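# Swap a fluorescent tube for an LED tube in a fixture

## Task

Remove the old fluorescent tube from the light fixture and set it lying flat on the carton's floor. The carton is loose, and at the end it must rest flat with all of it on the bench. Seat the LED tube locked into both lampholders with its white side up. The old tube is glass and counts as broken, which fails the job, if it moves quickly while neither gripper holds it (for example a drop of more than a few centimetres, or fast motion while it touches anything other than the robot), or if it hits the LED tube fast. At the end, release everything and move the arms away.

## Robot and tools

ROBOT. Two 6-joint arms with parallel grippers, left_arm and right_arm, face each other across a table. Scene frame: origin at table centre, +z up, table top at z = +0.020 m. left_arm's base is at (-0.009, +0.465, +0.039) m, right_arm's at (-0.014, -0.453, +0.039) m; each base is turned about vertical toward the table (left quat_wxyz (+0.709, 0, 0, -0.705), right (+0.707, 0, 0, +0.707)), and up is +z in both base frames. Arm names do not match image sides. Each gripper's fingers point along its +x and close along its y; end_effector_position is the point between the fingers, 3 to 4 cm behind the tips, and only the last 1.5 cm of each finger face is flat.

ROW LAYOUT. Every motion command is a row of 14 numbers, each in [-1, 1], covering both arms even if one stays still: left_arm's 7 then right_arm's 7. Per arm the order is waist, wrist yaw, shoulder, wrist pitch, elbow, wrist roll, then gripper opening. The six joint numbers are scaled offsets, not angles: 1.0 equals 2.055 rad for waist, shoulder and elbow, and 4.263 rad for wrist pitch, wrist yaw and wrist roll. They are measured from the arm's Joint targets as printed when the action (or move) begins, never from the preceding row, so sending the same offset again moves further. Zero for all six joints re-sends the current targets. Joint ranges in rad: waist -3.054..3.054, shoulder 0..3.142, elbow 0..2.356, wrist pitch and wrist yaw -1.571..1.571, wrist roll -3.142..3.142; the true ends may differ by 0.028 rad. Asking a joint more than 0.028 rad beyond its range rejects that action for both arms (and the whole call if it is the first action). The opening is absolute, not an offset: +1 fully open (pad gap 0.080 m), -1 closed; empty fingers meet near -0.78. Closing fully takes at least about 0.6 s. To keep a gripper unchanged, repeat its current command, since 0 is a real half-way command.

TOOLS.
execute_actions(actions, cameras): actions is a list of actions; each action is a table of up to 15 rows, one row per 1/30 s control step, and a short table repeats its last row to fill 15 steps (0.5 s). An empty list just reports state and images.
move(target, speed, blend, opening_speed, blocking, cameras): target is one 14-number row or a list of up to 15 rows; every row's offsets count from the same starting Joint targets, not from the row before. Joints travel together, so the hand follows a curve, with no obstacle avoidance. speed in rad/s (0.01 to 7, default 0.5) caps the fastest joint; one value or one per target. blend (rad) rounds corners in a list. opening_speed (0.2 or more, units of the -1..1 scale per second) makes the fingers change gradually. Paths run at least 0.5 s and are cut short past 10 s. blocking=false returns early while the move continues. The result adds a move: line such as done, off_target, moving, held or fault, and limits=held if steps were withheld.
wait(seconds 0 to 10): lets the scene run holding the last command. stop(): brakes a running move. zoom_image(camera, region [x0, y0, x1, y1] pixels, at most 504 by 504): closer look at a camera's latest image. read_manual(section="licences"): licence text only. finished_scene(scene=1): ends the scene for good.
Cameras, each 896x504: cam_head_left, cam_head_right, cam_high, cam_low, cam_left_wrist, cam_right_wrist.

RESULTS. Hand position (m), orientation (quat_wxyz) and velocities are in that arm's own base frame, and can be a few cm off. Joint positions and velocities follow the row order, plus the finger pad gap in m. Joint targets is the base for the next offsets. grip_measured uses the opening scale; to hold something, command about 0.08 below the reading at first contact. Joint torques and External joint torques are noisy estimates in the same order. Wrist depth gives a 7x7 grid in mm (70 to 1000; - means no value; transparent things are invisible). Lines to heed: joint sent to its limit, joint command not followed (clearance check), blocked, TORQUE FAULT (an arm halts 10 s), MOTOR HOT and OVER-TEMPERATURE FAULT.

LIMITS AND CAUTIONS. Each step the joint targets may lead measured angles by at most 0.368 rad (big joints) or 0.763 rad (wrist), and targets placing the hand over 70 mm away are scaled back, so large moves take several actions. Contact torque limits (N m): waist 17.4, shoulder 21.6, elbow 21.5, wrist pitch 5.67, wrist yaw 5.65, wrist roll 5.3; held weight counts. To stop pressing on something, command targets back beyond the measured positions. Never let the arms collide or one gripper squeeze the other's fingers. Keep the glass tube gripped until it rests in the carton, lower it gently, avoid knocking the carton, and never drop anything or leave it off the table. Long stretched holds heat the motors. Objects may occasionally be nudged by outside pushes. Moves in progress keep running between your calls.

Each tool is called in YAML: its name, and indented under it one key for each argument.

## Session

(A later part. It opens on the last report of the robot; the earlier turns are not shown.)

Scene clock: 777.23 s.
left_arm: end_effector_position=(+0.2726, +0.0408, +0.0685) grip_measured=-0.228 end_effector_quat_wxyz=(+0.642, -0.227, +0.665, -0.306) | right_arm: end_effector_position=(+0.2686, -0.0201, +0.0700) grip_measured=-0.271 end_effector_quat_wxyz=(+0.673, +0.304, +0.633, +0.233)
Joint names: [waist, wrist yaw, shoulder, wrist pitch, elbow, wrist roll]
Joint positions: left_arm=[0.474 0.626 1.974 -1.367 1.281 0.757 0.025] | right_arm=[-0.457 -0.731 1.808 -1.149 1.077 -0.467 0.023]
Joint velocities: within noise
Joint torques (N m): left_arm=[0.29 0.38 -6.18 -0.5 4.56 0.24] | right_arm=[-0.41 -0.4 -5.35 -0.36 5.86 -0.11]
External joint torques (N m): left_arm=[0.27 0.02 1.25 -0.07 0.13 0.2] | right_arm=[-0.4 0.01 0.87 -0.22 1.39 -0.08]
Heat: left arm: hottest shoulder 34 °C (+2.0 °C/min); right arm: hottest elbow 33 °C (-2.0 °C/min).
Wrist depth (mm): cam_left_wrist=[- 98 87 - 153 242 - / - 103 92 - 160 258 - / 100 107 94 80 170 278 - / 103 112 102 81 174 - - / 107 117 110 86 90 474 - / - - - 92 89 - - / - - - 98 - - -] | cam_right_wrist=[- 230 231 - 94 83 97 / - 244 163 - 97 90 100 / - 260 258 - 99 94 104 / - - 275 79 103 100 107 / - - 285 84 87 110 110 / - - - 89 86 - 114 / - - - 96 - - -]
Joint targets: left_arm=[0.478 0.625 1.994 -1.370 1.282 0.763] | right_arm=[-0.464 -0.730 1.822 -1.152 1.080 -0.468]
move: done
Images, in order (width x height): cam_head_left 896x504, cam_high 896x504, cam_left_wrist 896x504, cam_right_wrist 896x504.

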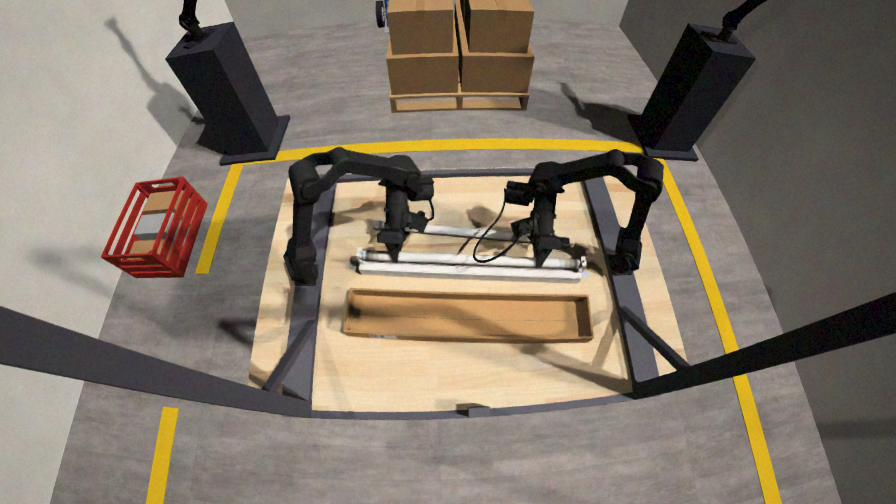

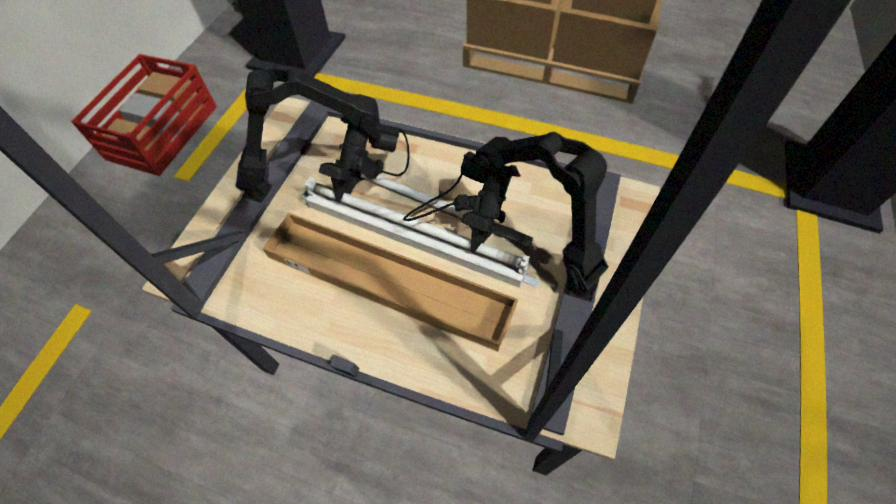

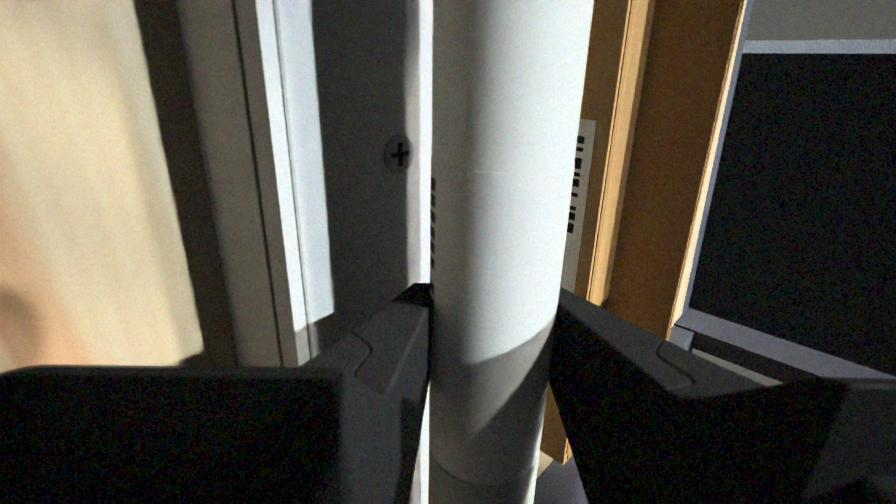

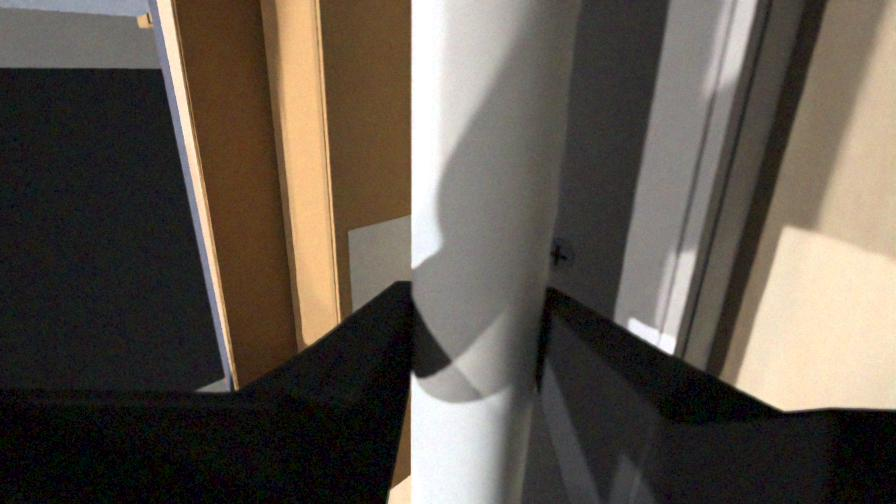

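move:
  target: [0, 0, -0.0078, -0.0085, 0.0099, 0, -0.4, 0, 0, -0.0087, -0.0093, 0.0105, 0, -0.4]
  speed: 0.05
  cameras: ["cam_left_wrist", "cam_right_wrist", "cam_head_left", "cam_low"]

zoom_image:
  camera: "cam_low"
  region: [320, 210, 600, 310]

Scene clock: 800.53 s.
left_arm: end_effector_position=(+0.2733, +0.0417, +0.0711) grip_measured=-0.228 end_effector_quat_wxyz=(+0.641, -0.226, +0.666, -0.306) | right_arm: end_effector_position=(+0.2685, -0.0204, +0.0727) grip_measured=-0.271 end_effector_quat_wxyz=(+0.670, +0.303, +0.636, +0.233)
Joint names: [waist, wrist yaw, shoulder, wrist pitch, elbow, wrist roll]
Joint positions: left_arm=[0.474 0.622 1.975 -1.382 1.294 0.758 0.025] | right_arm=[-0.455 -0.725 1.809 -1.17 1.091 -0.47 0.023]
Joint velocities: within noise
Joint torques (N m): left_arm=[0.31 0.55 -8.57 -1.81 5.35 0.2] | right_arm=[-0.6 -0.58 -7.65 -1.66 6.83 0.04]
External joint torques (N m): left_arm=[0.35 0.18 -1.14 -1.34 0.98 0.16] | right_arm=[-0.58 -0.18 -1.42 -1.53 2.3 0.07]
Heat: left arm: hottest shoulder 33 °C (-2.0 °C/min); right arm: hottest shoulder 33 °C (-2.0 °C/min).
Wrist depth (mm): cam_left_wrist=[- 98 88 - 153 242 - / - 103 93 - 159 258 - / 101 108 96 - 171 419 - / 104 113 106 80 178 - - / 108 119 111 86 90 470 - / - - - 92 89 - - / - - - 98 - - -] | cam_right_wrist=[- 230 229 - 95 84 98 / - 243 245 - 98 90 101 / - 262 258 - 100 94 106 / - - 277 79 104 101 109 / - - 284 84 88 109 111 / - - - 89 86 - 115 / - - - 97 - - -]
Joint targets: left_arm=[0.478 0.625 1.978 -1.406 1.302 0.763] | right_arm=[-0.464 -0.730 1.804 -1.192 1.101 -0.468]
move: done
Images, in order (width x height): cam_head_left 896x504, cam_low 896x504, cam_left_wrist 896x504, cam_right_wrist 896x504.

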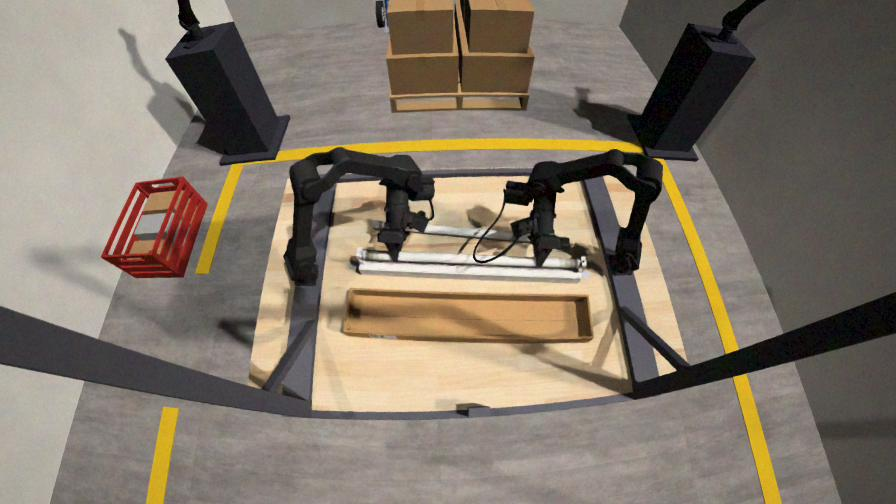

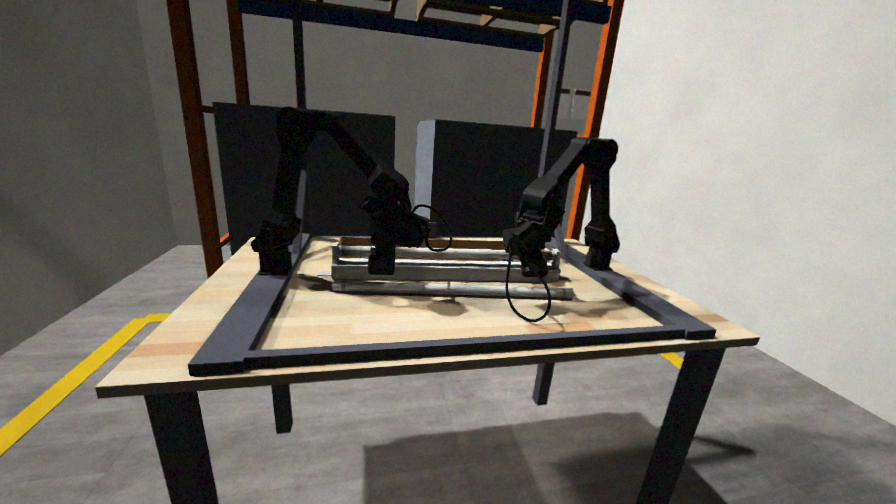

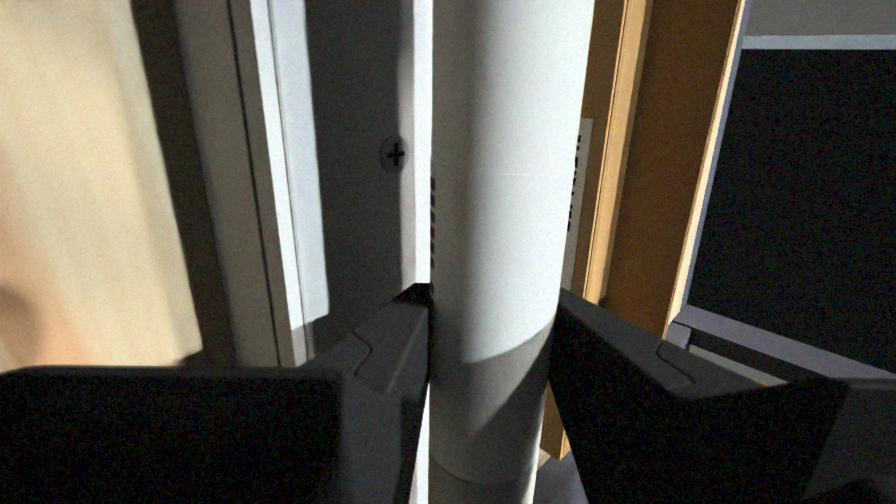

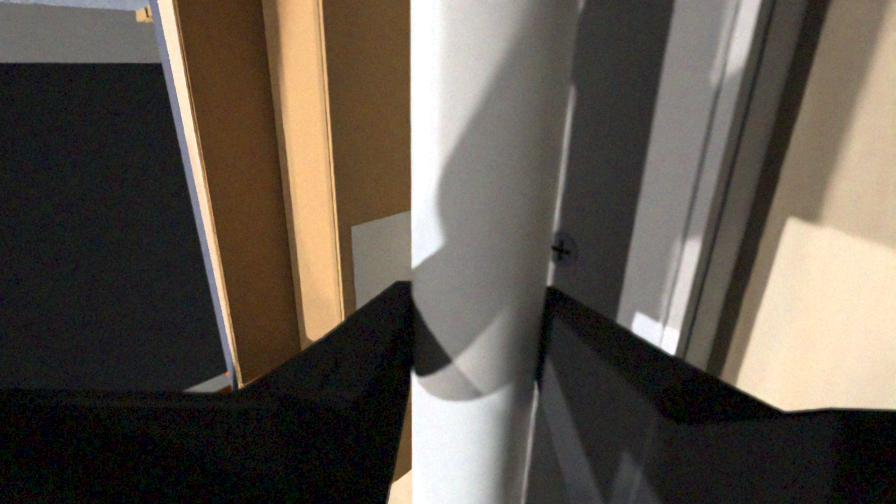

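Scaled by 1.800 from the camera's 896x504 image, which has a finer 1280x720 frame.

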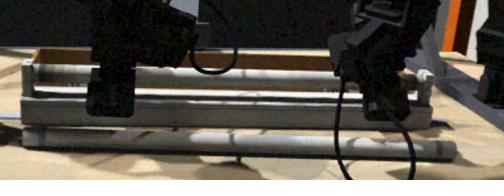

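move:
  target: [0.0042, 0.0034, 0.0092, -0.0043, 0.0046, 0.0052, -0.4, -0.0052, -0.0047, 0.0080, -0.0028, 0.0018, -0.0055, -0.4]
  speed: 0.05
  cameras: ["cam_left_wrist", "cam_right_wrist"]

Scene clock: 826.73 s.
left_arm: end_effector_position=(+0.2734, +0.0422, +0.0707) grip_measured=-0.228 end_effector_quat_wxyz=(+0.637, -0.229, +0.666, -0.313) | right_arm: end_effector_position=(+0.2685, -0.0206, +0.0722) grip_measured=-0.271 end_effector_quat_wxyz=(+0.667, +0.306, +0.635, +0.240)
Joint names: [waist, wrist yaw, shoulder, wrist pitch, elbow, wrist roll]
Joint positions: left_arm=[0.478 0.627 1.992 -1.4 1.306 0.777 0.025] | right_arm=[-0.46 -0.735 1.823 -1.182 1.097 -0.49 0.023]
Joint velocities: within noise
Joint torques (N m): left_arm=[0.78 0.93 -8.39 -1.91 5.03 0.33] | right_arm=[-1.01 -0.97 -7.44 -1.69 6.48 -0.12]
External joint torques (N m): left_arm=[0.76 0.57 -0.93 -1.43 0.7 0.29] | right_arm=[-0.96 -0.57 -1.21 -1.53 2.04 -0.09]
Heat: left arm: hottest shoulder 35 °C (+1.0 °C/min); right arm: hottest shoulder 36 °C (+3.0 °C/min).
Wrist depth (mm): cam_left_wrist=[- 97 88 - 153 244 - / - 102 92 - 157 259 - / 100 106 95 106 171 448 - / 104 112 107 81 180 - - / 107 118 109 86 90 468 - / - - - 92 89 - - / - - - 99 79 - -] | cam_right_wrist=[- 233 235 - 94 84 97 / - 247 249 - 97 89 98 / - - 260 - 100 94 105 / - - 277 79 104 100 108 / - - 283 83 87 107 110 / - - - 90 86 - 115 / - - - 96 - - -]
Joint targets: left_arm=[0.487 0.640 1.997 -1.424 1.312 0.785] | right_arm=[-0.474 -0.749 1.821 -1.204 1.105 -0.491]
move: done
Images, in order (width x height): cam_left_wrist 896x504, cam_right_wrist 896x504.

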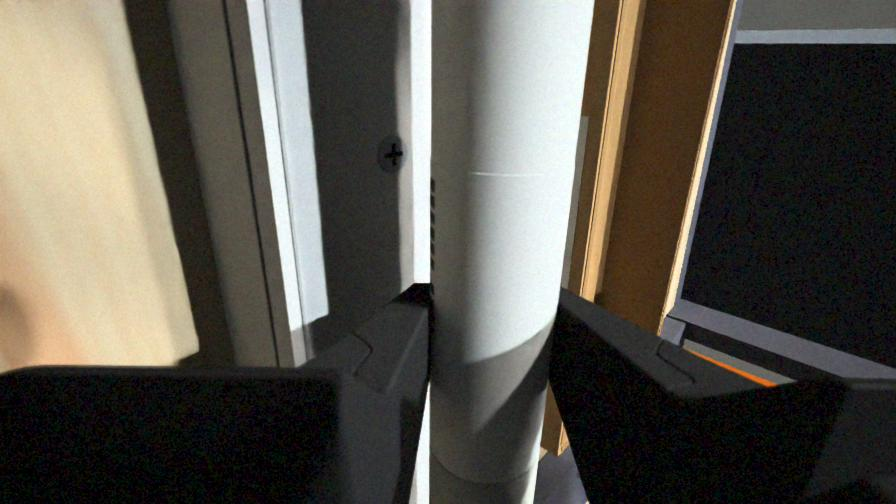

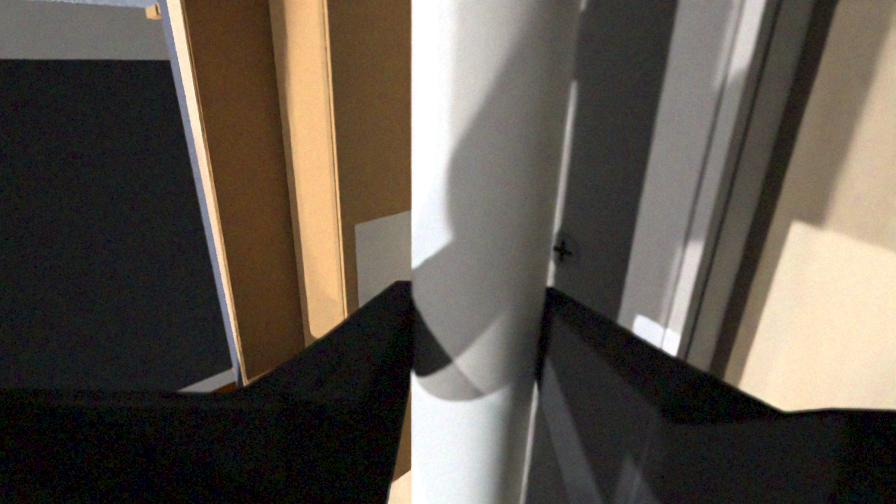

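move:
  target: [-0.0044, -0.0023, -0.0039, -0.0042, 0.0049, 0, -0.45, 0.0068, 0.0023, -0.0044, -0.0046, 0.0053, 0, -0.45]
  speed: 0.05
  cameras: ["cam_left_wrist", "cam_right_wrist"]

Scene clock: 846.03 s.
left_arm: end_effector_position=(+0.2737, +0.0424, +0.0715) grip_measured=-0.228 end_effector_quat_wxyz=(+0.635, -0.226, +0.668, -0.314) | right_arm: end_effector_position=(+0.2687, -0.0203, +0.0730) grip_measured=-0.271 end_effector_quat_wxyz=(+0.666, +0.301, +0.639, +0.240)
Joint names: [waist, wrist yaw, shoulder, wrist pitch, elbow, wrist roll]
Joint positions: left_arm=[0.475 0.621 1.993 -1.406 1.313 0.779 0.025] | right_arm=[-0.455 -0.726 1.824 -1.19 1.106 -0.491 0.023]
Joint velocities: within noise
Joint torques (N m): left_arm=[0.25 0.79 -9.61 -2.62 5.35 0.28] | right_arm=[-0.43 -0.99 -8.64 -2.44 6.64 -0.04]
External joint torques (N m): left_arm=[0.29 0.44 -2.17 -2.12 1.07 0.24] | right_arm=[-0.45 -0.59 -2.34 -2.25 2.2 0]
Heat: left arm: hottest shoulder 36 °C (+3.0 °C/min); right arm: hottest shoulder 35 °C (+2.0 °C/min).
Wrist depth (mm): cam_left_wrist=[- 95 88 - 153 244 - / - 102 93 - 158 259 - / 100 106 94 86 171 443 - / 104 112 107 81 179 - - / 107 118 109 86 90 469 - / - - - 92 89 - - / - - - 98 79 - -] | cam_right_wrist=[- 231 228 - 94 84 96 / - 244 246 - 97 90 98 / - 403 261 - 100 94 106 / - - 274 79 104 101 108 / - - - 84 87 109 110 / - - - 90 86 - 115 / - - - 97 - - -]
Joint targets: left_arm=[0.477 0.630 1.989 -1.442 1.322 0.785] | right_arm=[-0.460 -0.740 1.812 -1.223 1.116 -0.491]
move: off_target (left_arm, right_arm); left_arm: the wrist pitch is farthest, 0.036 rad from its target; right_arm: the wrist pitch is farthest, 0.033 rad from its target
Images, in order (width x height): cam_left_wrist 896x504, cam_right_wrist 896x504.

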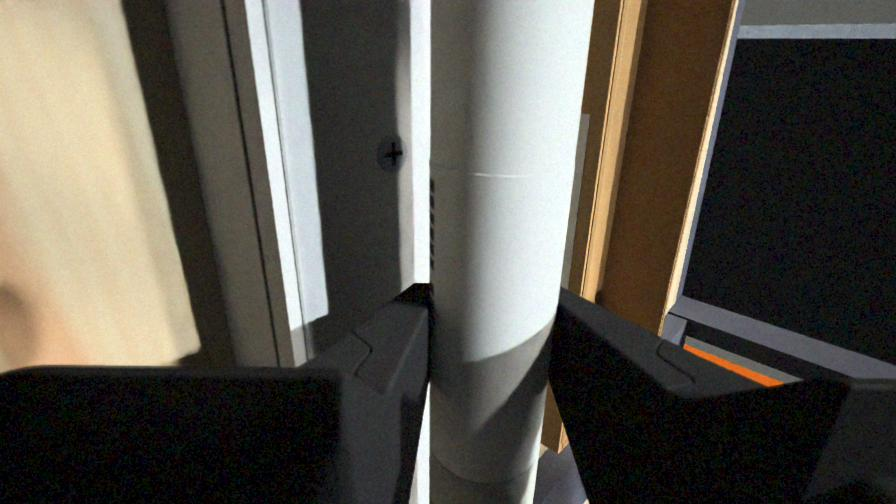

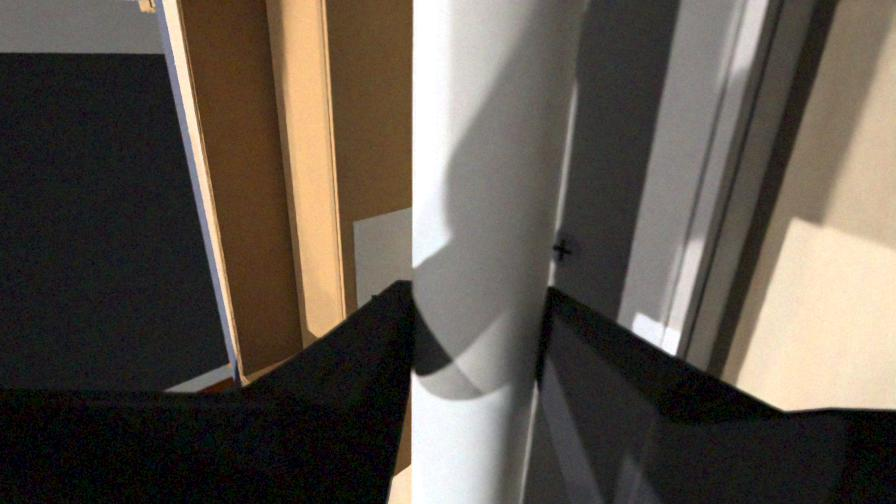

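move:
  target:
    - [0, 0, 0.0116, 0.0127, -0.0148, 0, -0.4, 0, 0, 0.0131, 0.0139, -0.0158, 0, -0.4]
    - [0, 0, 0.0116, 0.0127, -0.0148, 0, -0.1, 0, 0, 0.0131, 0.0139, -0.0158, 0, -0.15]
    - [0.0271,-0.0066,0.0218,-0.0194,0.0454,0.0138,-0.1, -0.0354,0.0059,0.0163,-0.0224,0.0339,-0.0212,-0.1]
  speed: [0.1, 0.1, 0.2]
  cameras: ["cam_left_wrist", "cam_right_wrist"]

Scene clock: 872.70 s.
left_arm: end_effector_position=(+0.2745, +0.0609, +0.0886) grip_measured=-0.104 end_effector_quat_wxyz=(+0.634, -0.232, +0.666, -0.318) | right_arm: end_effector_position=(+0.2638, -0.0402, +0.0893) grip_measured=-0.103 end_effector_quat_wxyz=(+0.664, +0.311, +0.635, +0.242)
Joint names: [waist, wrist yaw, shoulder, wrist pitch, elbow, wrist roll]
Joint positions: left_arm=[0.529 0.607 2.018 -1.522 1.409 0.84 0.03] | right_arm=[-0.53 -0.716 1.835 -1.317 1.176 -0.578 0.03]
Joint velocities: within noise
Joint torques (N m): left_arm=[0.46 0.17 -7.16 -0.61 5.18 0.17] | right_arm=[-0.25 -0.37 -6.24 -0.37 6.66 -0.2]
External joint torques (N m): left_arm=[0.42 -0.17 0.6 -0.04 0.74 0.13] | right_arm=[-0.3 0.02 0.19 -0.08 2.17 -0.17]
Heat: left arm: hottest shoulder 39 °C (+5.0 °C/min); right arm: hottest shoulder 36 °C (+1.0 °C/min).
Wrist depth (mm): cam_left_wrist=[106 117 112 101 182 407 - / 110 125 116 99 197 - - / 115 130 125 105 209 - - / 119 135 131 113 311 - - / 122 140 137 118 102 494 - / - - - 126 84 - - / - - - 140 78 - -] | cam_right_wrist=[- 385 255 91 113 122 110 / - - 271 96 120 124 116 / - - 286 102 128 132 119 / - - 302 109 130 139 122 / - - 77 116 85 145 125 / - - - 124 78 - 129 / - - - 135 - - -]
Joint targets: left_arm=[0.533 0.601 2.034 -1.525 1.415 0.844] | right_arm=[-0.533 -0.715 1.845 -1.319 1.186 -0.582]
move: done
Images, in order (width x height): cam_left_wrist 896x504, cam_right_wrist 896x504.

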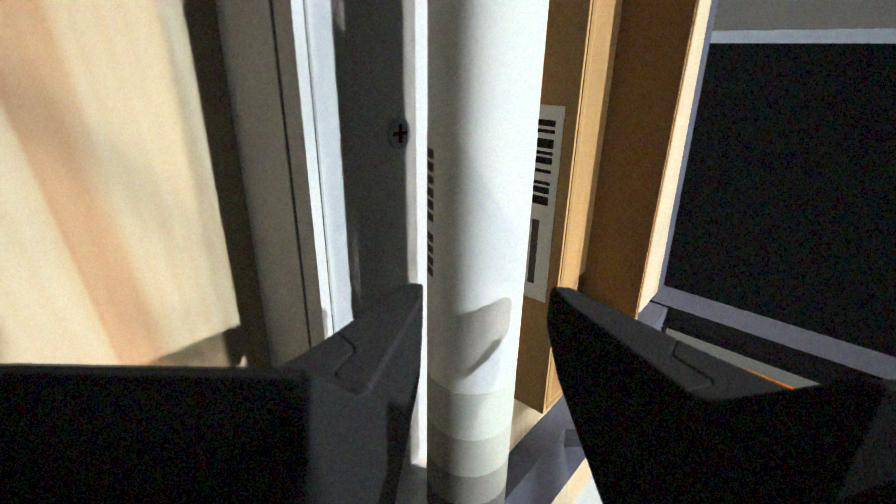

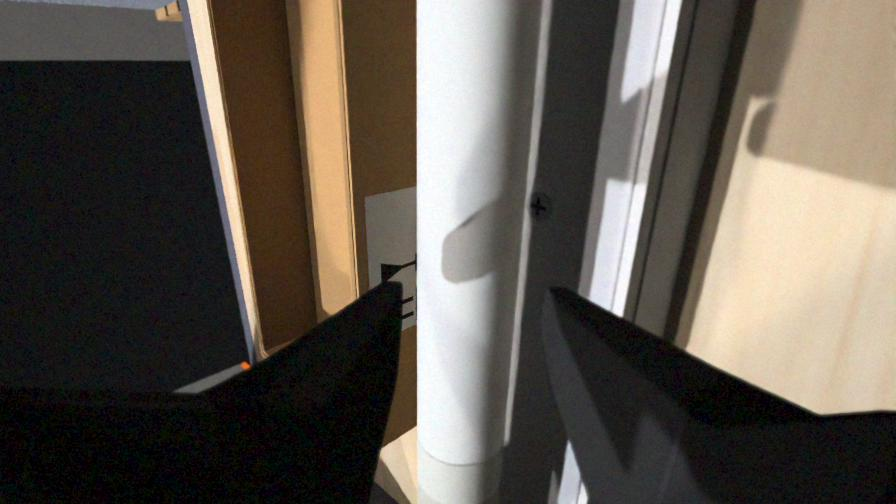

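move:
  target: [-0.1903, -0.1410, -0.6149, 0.0951, -0.3634, -0.1980, 0.5, 0.2594, 0.1677, -0.5692, 0.0290, -0.2614, 0.1365, 0.5]
  speed: 0.8
  cameras: ["cam_left_wrist", "cam_right_wrist"]

Scene clock: 914.97 s.
left_arm: end_effector_position=(+0.1544, +0.0216, +0.1187) grip_measured=+0.496 end_effector_quat_wxyz=(+0.817, -0.042, +0.572, +0.056) | right_arm: end_effector_position=(+0.1355, +0.0000, +0.1180) grip_measured=+0.497 end_effector_quat_wxyz=(+0.818, +0.000, +0.575, +0.001)
Joint names: [waist, wrist yaw, shoulder, wrist pitch, elbow, wrist roll]
Joint positions: left_arm=[0.146 0.007 0.777 -1.123 0.677 0.004 0.057] | right_arm=[-0.003 -0.003 0.681 -1.198 0.655 -0.004 0.057]
Joint velocities: within noise
Joint torques (N m): left_arm=[-0.45 -0.24 -2.01 1.01 5.11 -0.11] | right_arm=[0.3 0.17 -1.07 0.98 6.44 0.16]
External joint torques (N m): left_arm=[-0.45 -0.24 -1.19 0.1 -1.14 -0.11] | right_arm=[0.3 0.18 -0.93 0.11 0.51 0.17]
Heat: left arm: hottest shoulder 36 °C (-2.0 °C/min); right arm: hottest shoulder 34 °C (-1.0 °C/min).
Wrist depth (mm): cam_left_wrist=[201 186 205 170 172 205 207 / 202 204 207 133 210 201 209 / 204 205 207 133 212 198 209 / 205 207 208 131 213 209 211 / 206 208 97 212 213 210 212 / - - 212 213 215 - - / - - 213 215 217 - -] | cam_right_wrist=[192 184 201 128 203 188 207 / 194 190 201 128 206 192 209 / 195 195 204 129 208 196 211 / 194 176 205 129 209 209 212 / 204 206 209 207 211 212 213 / - - 210 210 211 72 216 / - - 212 213 216 - -]
Joint targets: left_arm=[0.142 0.001 0.770 -1.120 0.668 0.000] | right_arm=[0.000 0.000 0.675 -1.195 0.648 0.000]
move: done
Images, in order (width x height): cam_left_wrist 896x504, cam_right_wrist 896x504.

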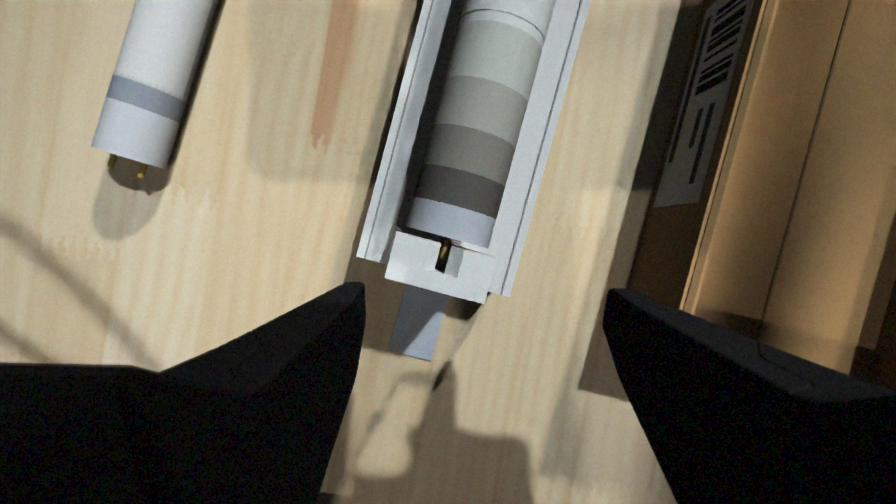

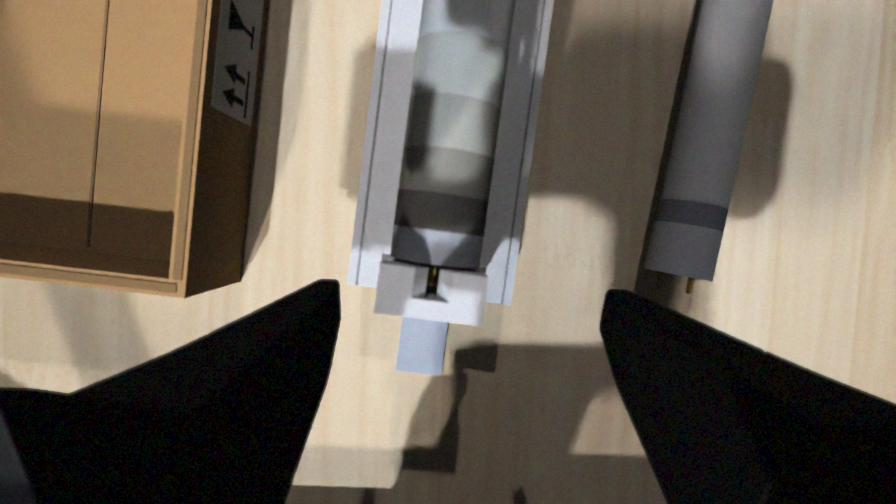

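zoom_image:
  camera: "cam_left_wrist"
  region: [380, 200, 520, 310]

zoom_image:
  camera: "cam_right_wrist"
  region: [360, 230, 500, 340]

zoom_image:
  camera: "cam_left_wrist"
  region: [70, 60, 210, 220]

zoom_image:
  camera: "cam_right_wrist"
  region: [620, 170, 760, 320]

Scaled by 3.600 from the camera's 896x504 image, which has a finer 1280x720 frame.

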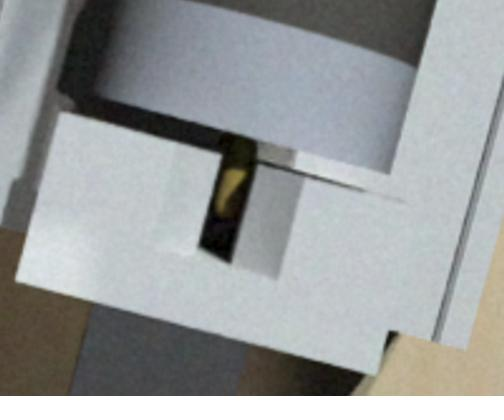

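Scaled by 3.600 from the camera's 896x504 image, which has a finer 1280x720 frame.

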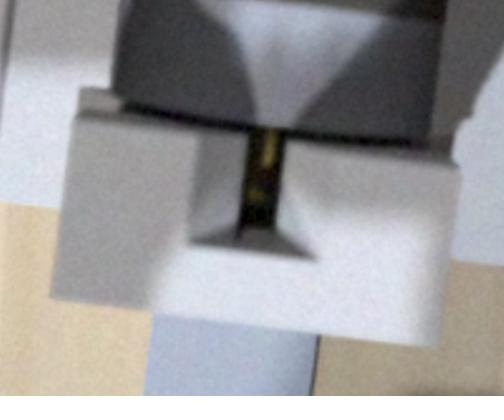

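Scaled by 3.150 from the camera's 896x504 image, which has a finer 1280x720 frame.

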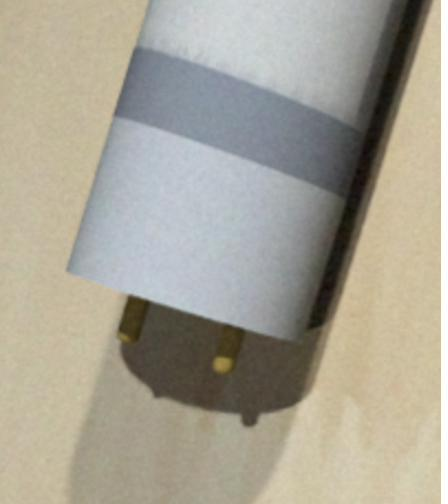

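Scaled by 3.360 from the camera's 896x504 image, which has a finer 1280x720 frame.

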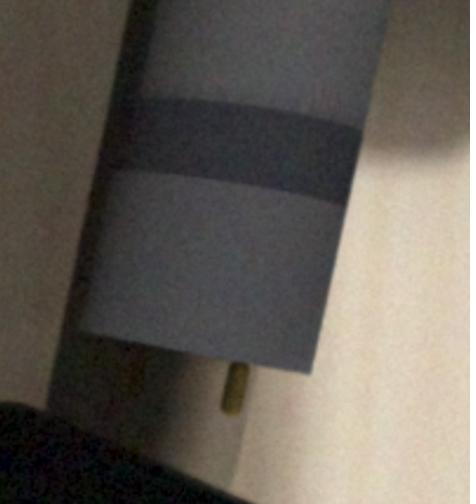

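move:
  target:
    - [-0.0273,-0.0002,0.3956,-0.0066,0.2394,0.0476,0.1,-0.0078,0,0.4409,0.0084,0.2589,0.0244,0.1]
    - [-0.0273,-0.0002,0.4092,0.0239,0.1898,0.0476,-0.4,-0.0078,0,0.4535,0.0385,0.2039,0.0244,-0.4]
  speed: [0.8, 0.2]
  opening_speed: 1.0
  cameras: ["cam_left_wrist", "cam_right_wrist"]

Scene clock: 985.50 s.
left_arm: end_effector_position=(+0.2718, +0.0240, +0.0760) grip_measured=-0.233 end_effector_quat_wxyz=(+0.712, +0.038, +0.700, -0.038) | right_arm: end_effector_position=(+0.2720, -0.0031, +0.0781) grip_measured=-0.277 end_effector_quat_wxyz=(+0.710, +0.041, +0.702, -0.039)
Joint names: [waist, wrist yaw, shoulder, wrist pitch, elbow, wrist roll]
Joint positions: left_arm=[0.09 0.003 1.601 -1.02 1.066 0.198 0.025] | right_arm=[-0.013 -0.003 1.6 -1.034 1.074 0.101 0.023]
Joint velocities: within noise
Joint torques (N m): left_arm=[-0.41 -0.09 -5.61 0.47 4.53 0.18] | right_arm=[-0.12 0.13 -5.53 0.5 5.62 0.16]
External joint torques (N m): left_arm=[-0.37 -0.1 0.18 0.1 -0.98 0.18] | right_arm=[-0.18 0.14 0.07 0.12 0.19 0.16]
Heat: left arm: hottest shoulder 31 °C (-4.0 °C/min); right arm: hottest elbow 33 °C (+0.0 °C/min).
Wrist depth (mm): cam_left_wrist=[136 138 138 - 109 141 117 / 143 145 146 - 110 149 117 / 141 154 154 79 120 158 121 / 142 163 163 81 125 165 128 / 148 173 171 86 90 171 169 / - - - 92 89 - - / - - - 98 - - -] | cam_right_wrist=[- 134 137 - 105 138 128 / - 141 144 - 112 146 128 / - 149 151 - 116 154 133 / 114 155 163 79 123 165 142 / 164 144 169 84 87 171 173 / - - - 89 85 - 187 / - - - 97 - - -]
Joint targets: left_arm=[0.086 0.000 1.611 -1.018 1.058 0.203] | right_arm=[-0.016 0.000 1.607 -1.031 1.067 0.105]
move: done
Images, in order (width x height): cam_left_wrist 896x504, cam_right_wrist 896x504.

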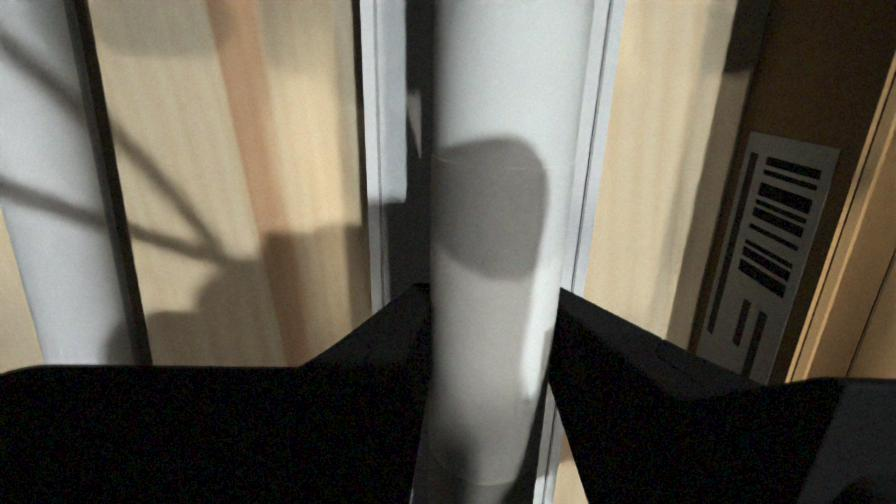

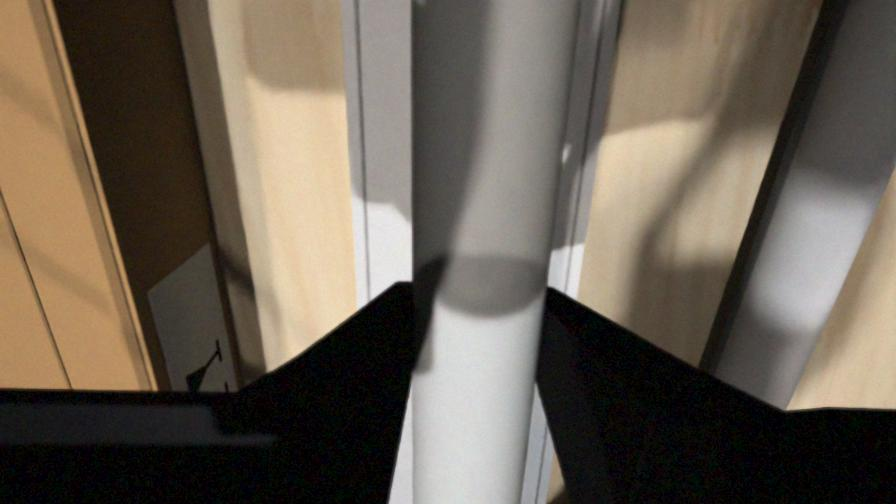

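move:
  target: [0, 0, -0.0052, -0.0096, 0.0147, 0, -0.4, 0, 0, -0.0053, -0.0096, 0.0147, 0, -0.4]
  speed: 0.05
  cameras: ["cam_left_wrist", "cam_right_wrist"]

Scene clock: 992.90 s.
left_arm: end_effector_position=(+0.2714, +0.0240, +0.0807) grip_measured=-0.233 end_effector_quat_wxyz=(+0.709, +0.038, +0.703, -0.039) | right_arm: end_effector_position=(+0.2713, -0.0031, +0.0828) grip_measured=-0.277 end_effector_quat_wxyz=(+0.706, +0.041, +0.705, -0.039)
Joint names: [waist, wrist yaw, shoulder, wrist pitch, elbow, wrist roll]
Joint positions: left_arm=[0.09 0.003 1.601 -1.048 1.086 0.198 0.025] | right_arm=[-0.013 -0.003 1.6 -1.063 1.093 0.1 0.023]
Joint velocities: within noise
Joint torques (N m): left_arm=[-0.4 -0.09 -7.05 -0.33 5.74 0.18] | right_arm=[-0.21 0.14 -6.79 -0.35 6.89 0.14]
External joint torques (N m): left_arm=[-0.39 -0.1 -1.32 -0.67 0.26 0.18] | right_arm=[-0.15 0.13 -1.23 -0.69 1.52 0.14]
Heat: left arm: hottest shoulder 32 °C (-2.0 °C/min); right arm: hottest elbow 33 °C (+0.0 °C/min).
Wrist depth (mm): cam_left_wrist=[140 142 142 - 112 144 117 / 140 149 150 - 115 152 122 / 141 158 159 - 124 160 128 / 145 167 169 80 131 170 163 / 152 178 177 86 90 171 177 / - - - 92 89 - - / - - - 97 - - -] | cam_right_wrist=[- 137 140 - 141 142 128 / - 144 147 - 150 150 130 / - 145 156 - 122 159 138 / 158 156 168 79 165 167 147 / 171 144 174 83 87 177 180 / - - - 89 86 - 194 / - - - 97 - - -]
Joint targets: left_arm=[0.086 0.000 1.600 -1.059 1.089 0.203] | right_arm=[-0.016 0.000 1.596 -1.072 1.098 0.104]
move: done
Images, in order (width x height): cam_left_wrist 896x504, cam_right_wrist 896x504.

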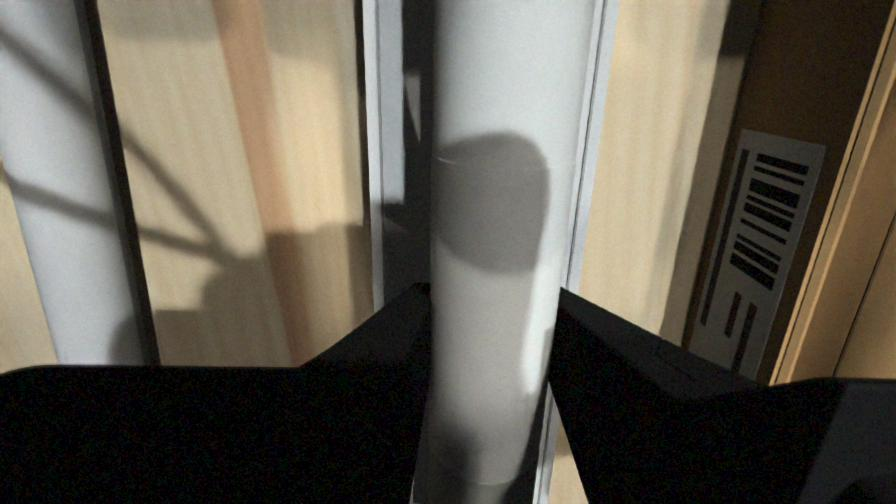

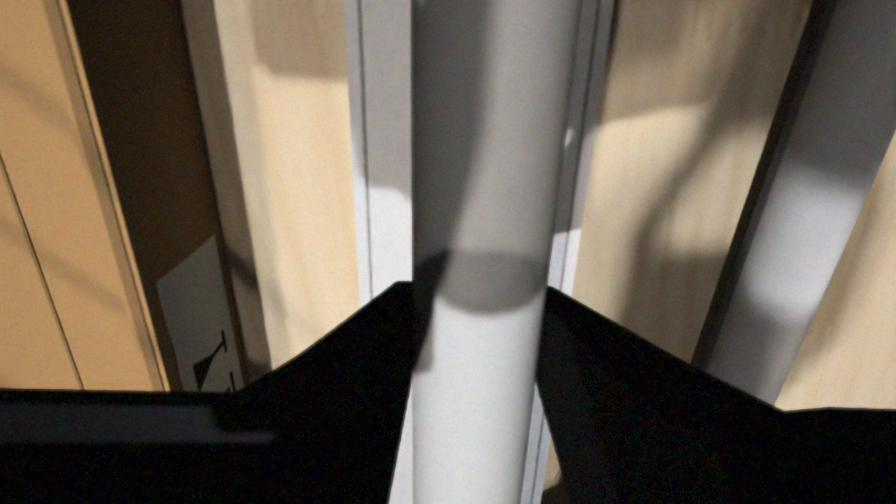

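move:
  target: [0, 0, -0.0043, -0.0095, 0.0154, 0, -0.4, 0, 0, -0.0043, -0.0095, 0.0154, 0, -0.4]
  speed: 0.05
  cameras: ["cam_left_wrist", "cam_low"]

zoom_image:
  camera: "cam_low"
  region: [320, 210, 600, 310]

Scene clock: 1002.30 s.
left_arm: end_effector_position=(+0.2714, +0.0240, +0.0883) grip_measured=-0.233 end_effector_quat_wxyz=(+0.706, +0.037, +0.706, -0.039) | right_arm: end_effector_position=(+0.2713, -0.0031, +0.0905) grip_measured=-0.277 end_effector_quat_wxyz=(+0.703, +0.041, +0.709, -0.039)
Joint names: [waist, wrist yaw, shoulder, wrist pitch, elbow, wrist roll]
Joint positions: left_arm=[0.09 0.003 1.601 -1.088 1.117 0.198 0.025] | right_arm=[-0.013 -0.003 1.6 -1.103 1.125 0.1 0.023]
Joint velocities: within noise
Joint torques (N m): left_arm=[-0.41 -0.09 -8.24 -0.34 5.9 0.18] | right_arm=[-0.41 0.18 -7.81 -0.35 7.14 0.11]
External joint torques (N m): left_arm=[-0.41 -0.1 -2.37 -0.67 0.31 0.18] | right_arm=[-0.41 0.18 -2.24 -0.68 1.72 0.11]
Heat: left arm: hottest shoulder 33 °C (+0.0 °C/min); right arm: hottest elbow 32 °C (-1.0 °C/min).
Wrist depth (mm): cam_left_wrist=[137 148 148 - 151 151 122 / 140 156 156 - 156 158 128 / 143 165 166 80 166 167 135 / 150 175 177 80 175 172 174 / 159 186 184 86 89 170 186 / - - - 92 88 - - / - - - 97 - - -] | cam_right_wrist=[- 143 145 - 148 148 131 / 112 144 155 - 155 157 136 / 158 145 165 - 132 167 146 / 169 156 175 79 173 176 174 / 181 156 184 83 87 171 192 / - - - 90 86 - 204 / - - - 97 - - -]
Joint targets: left_arm=[0.086 0.000 1.592 -1.099 1.120 0.203] | right_arm=[-0.016 0.000 1.588 -1.113 1.129 0.104]
move: done
Images, in order (width x height): cam_low 896x504, cam_left_wrist 896x504.

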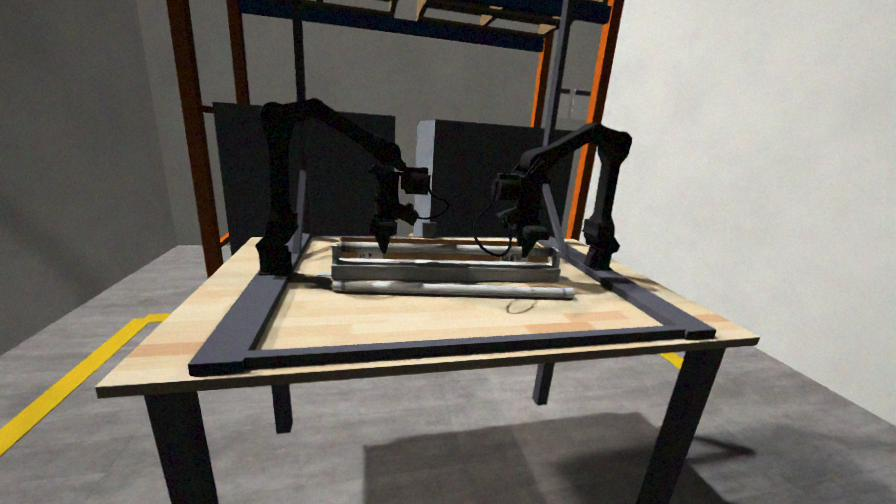

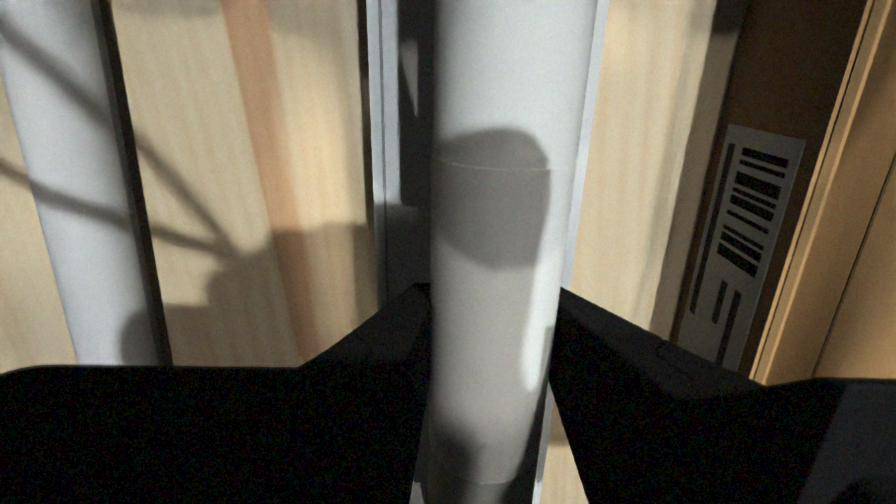

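Scaled by 1.800 from the camera's 896x504 image, which has a finer 1280x720 frame.

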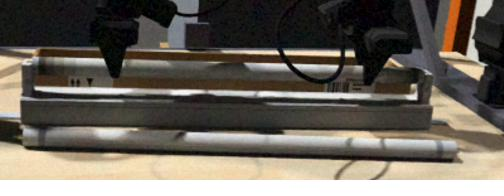

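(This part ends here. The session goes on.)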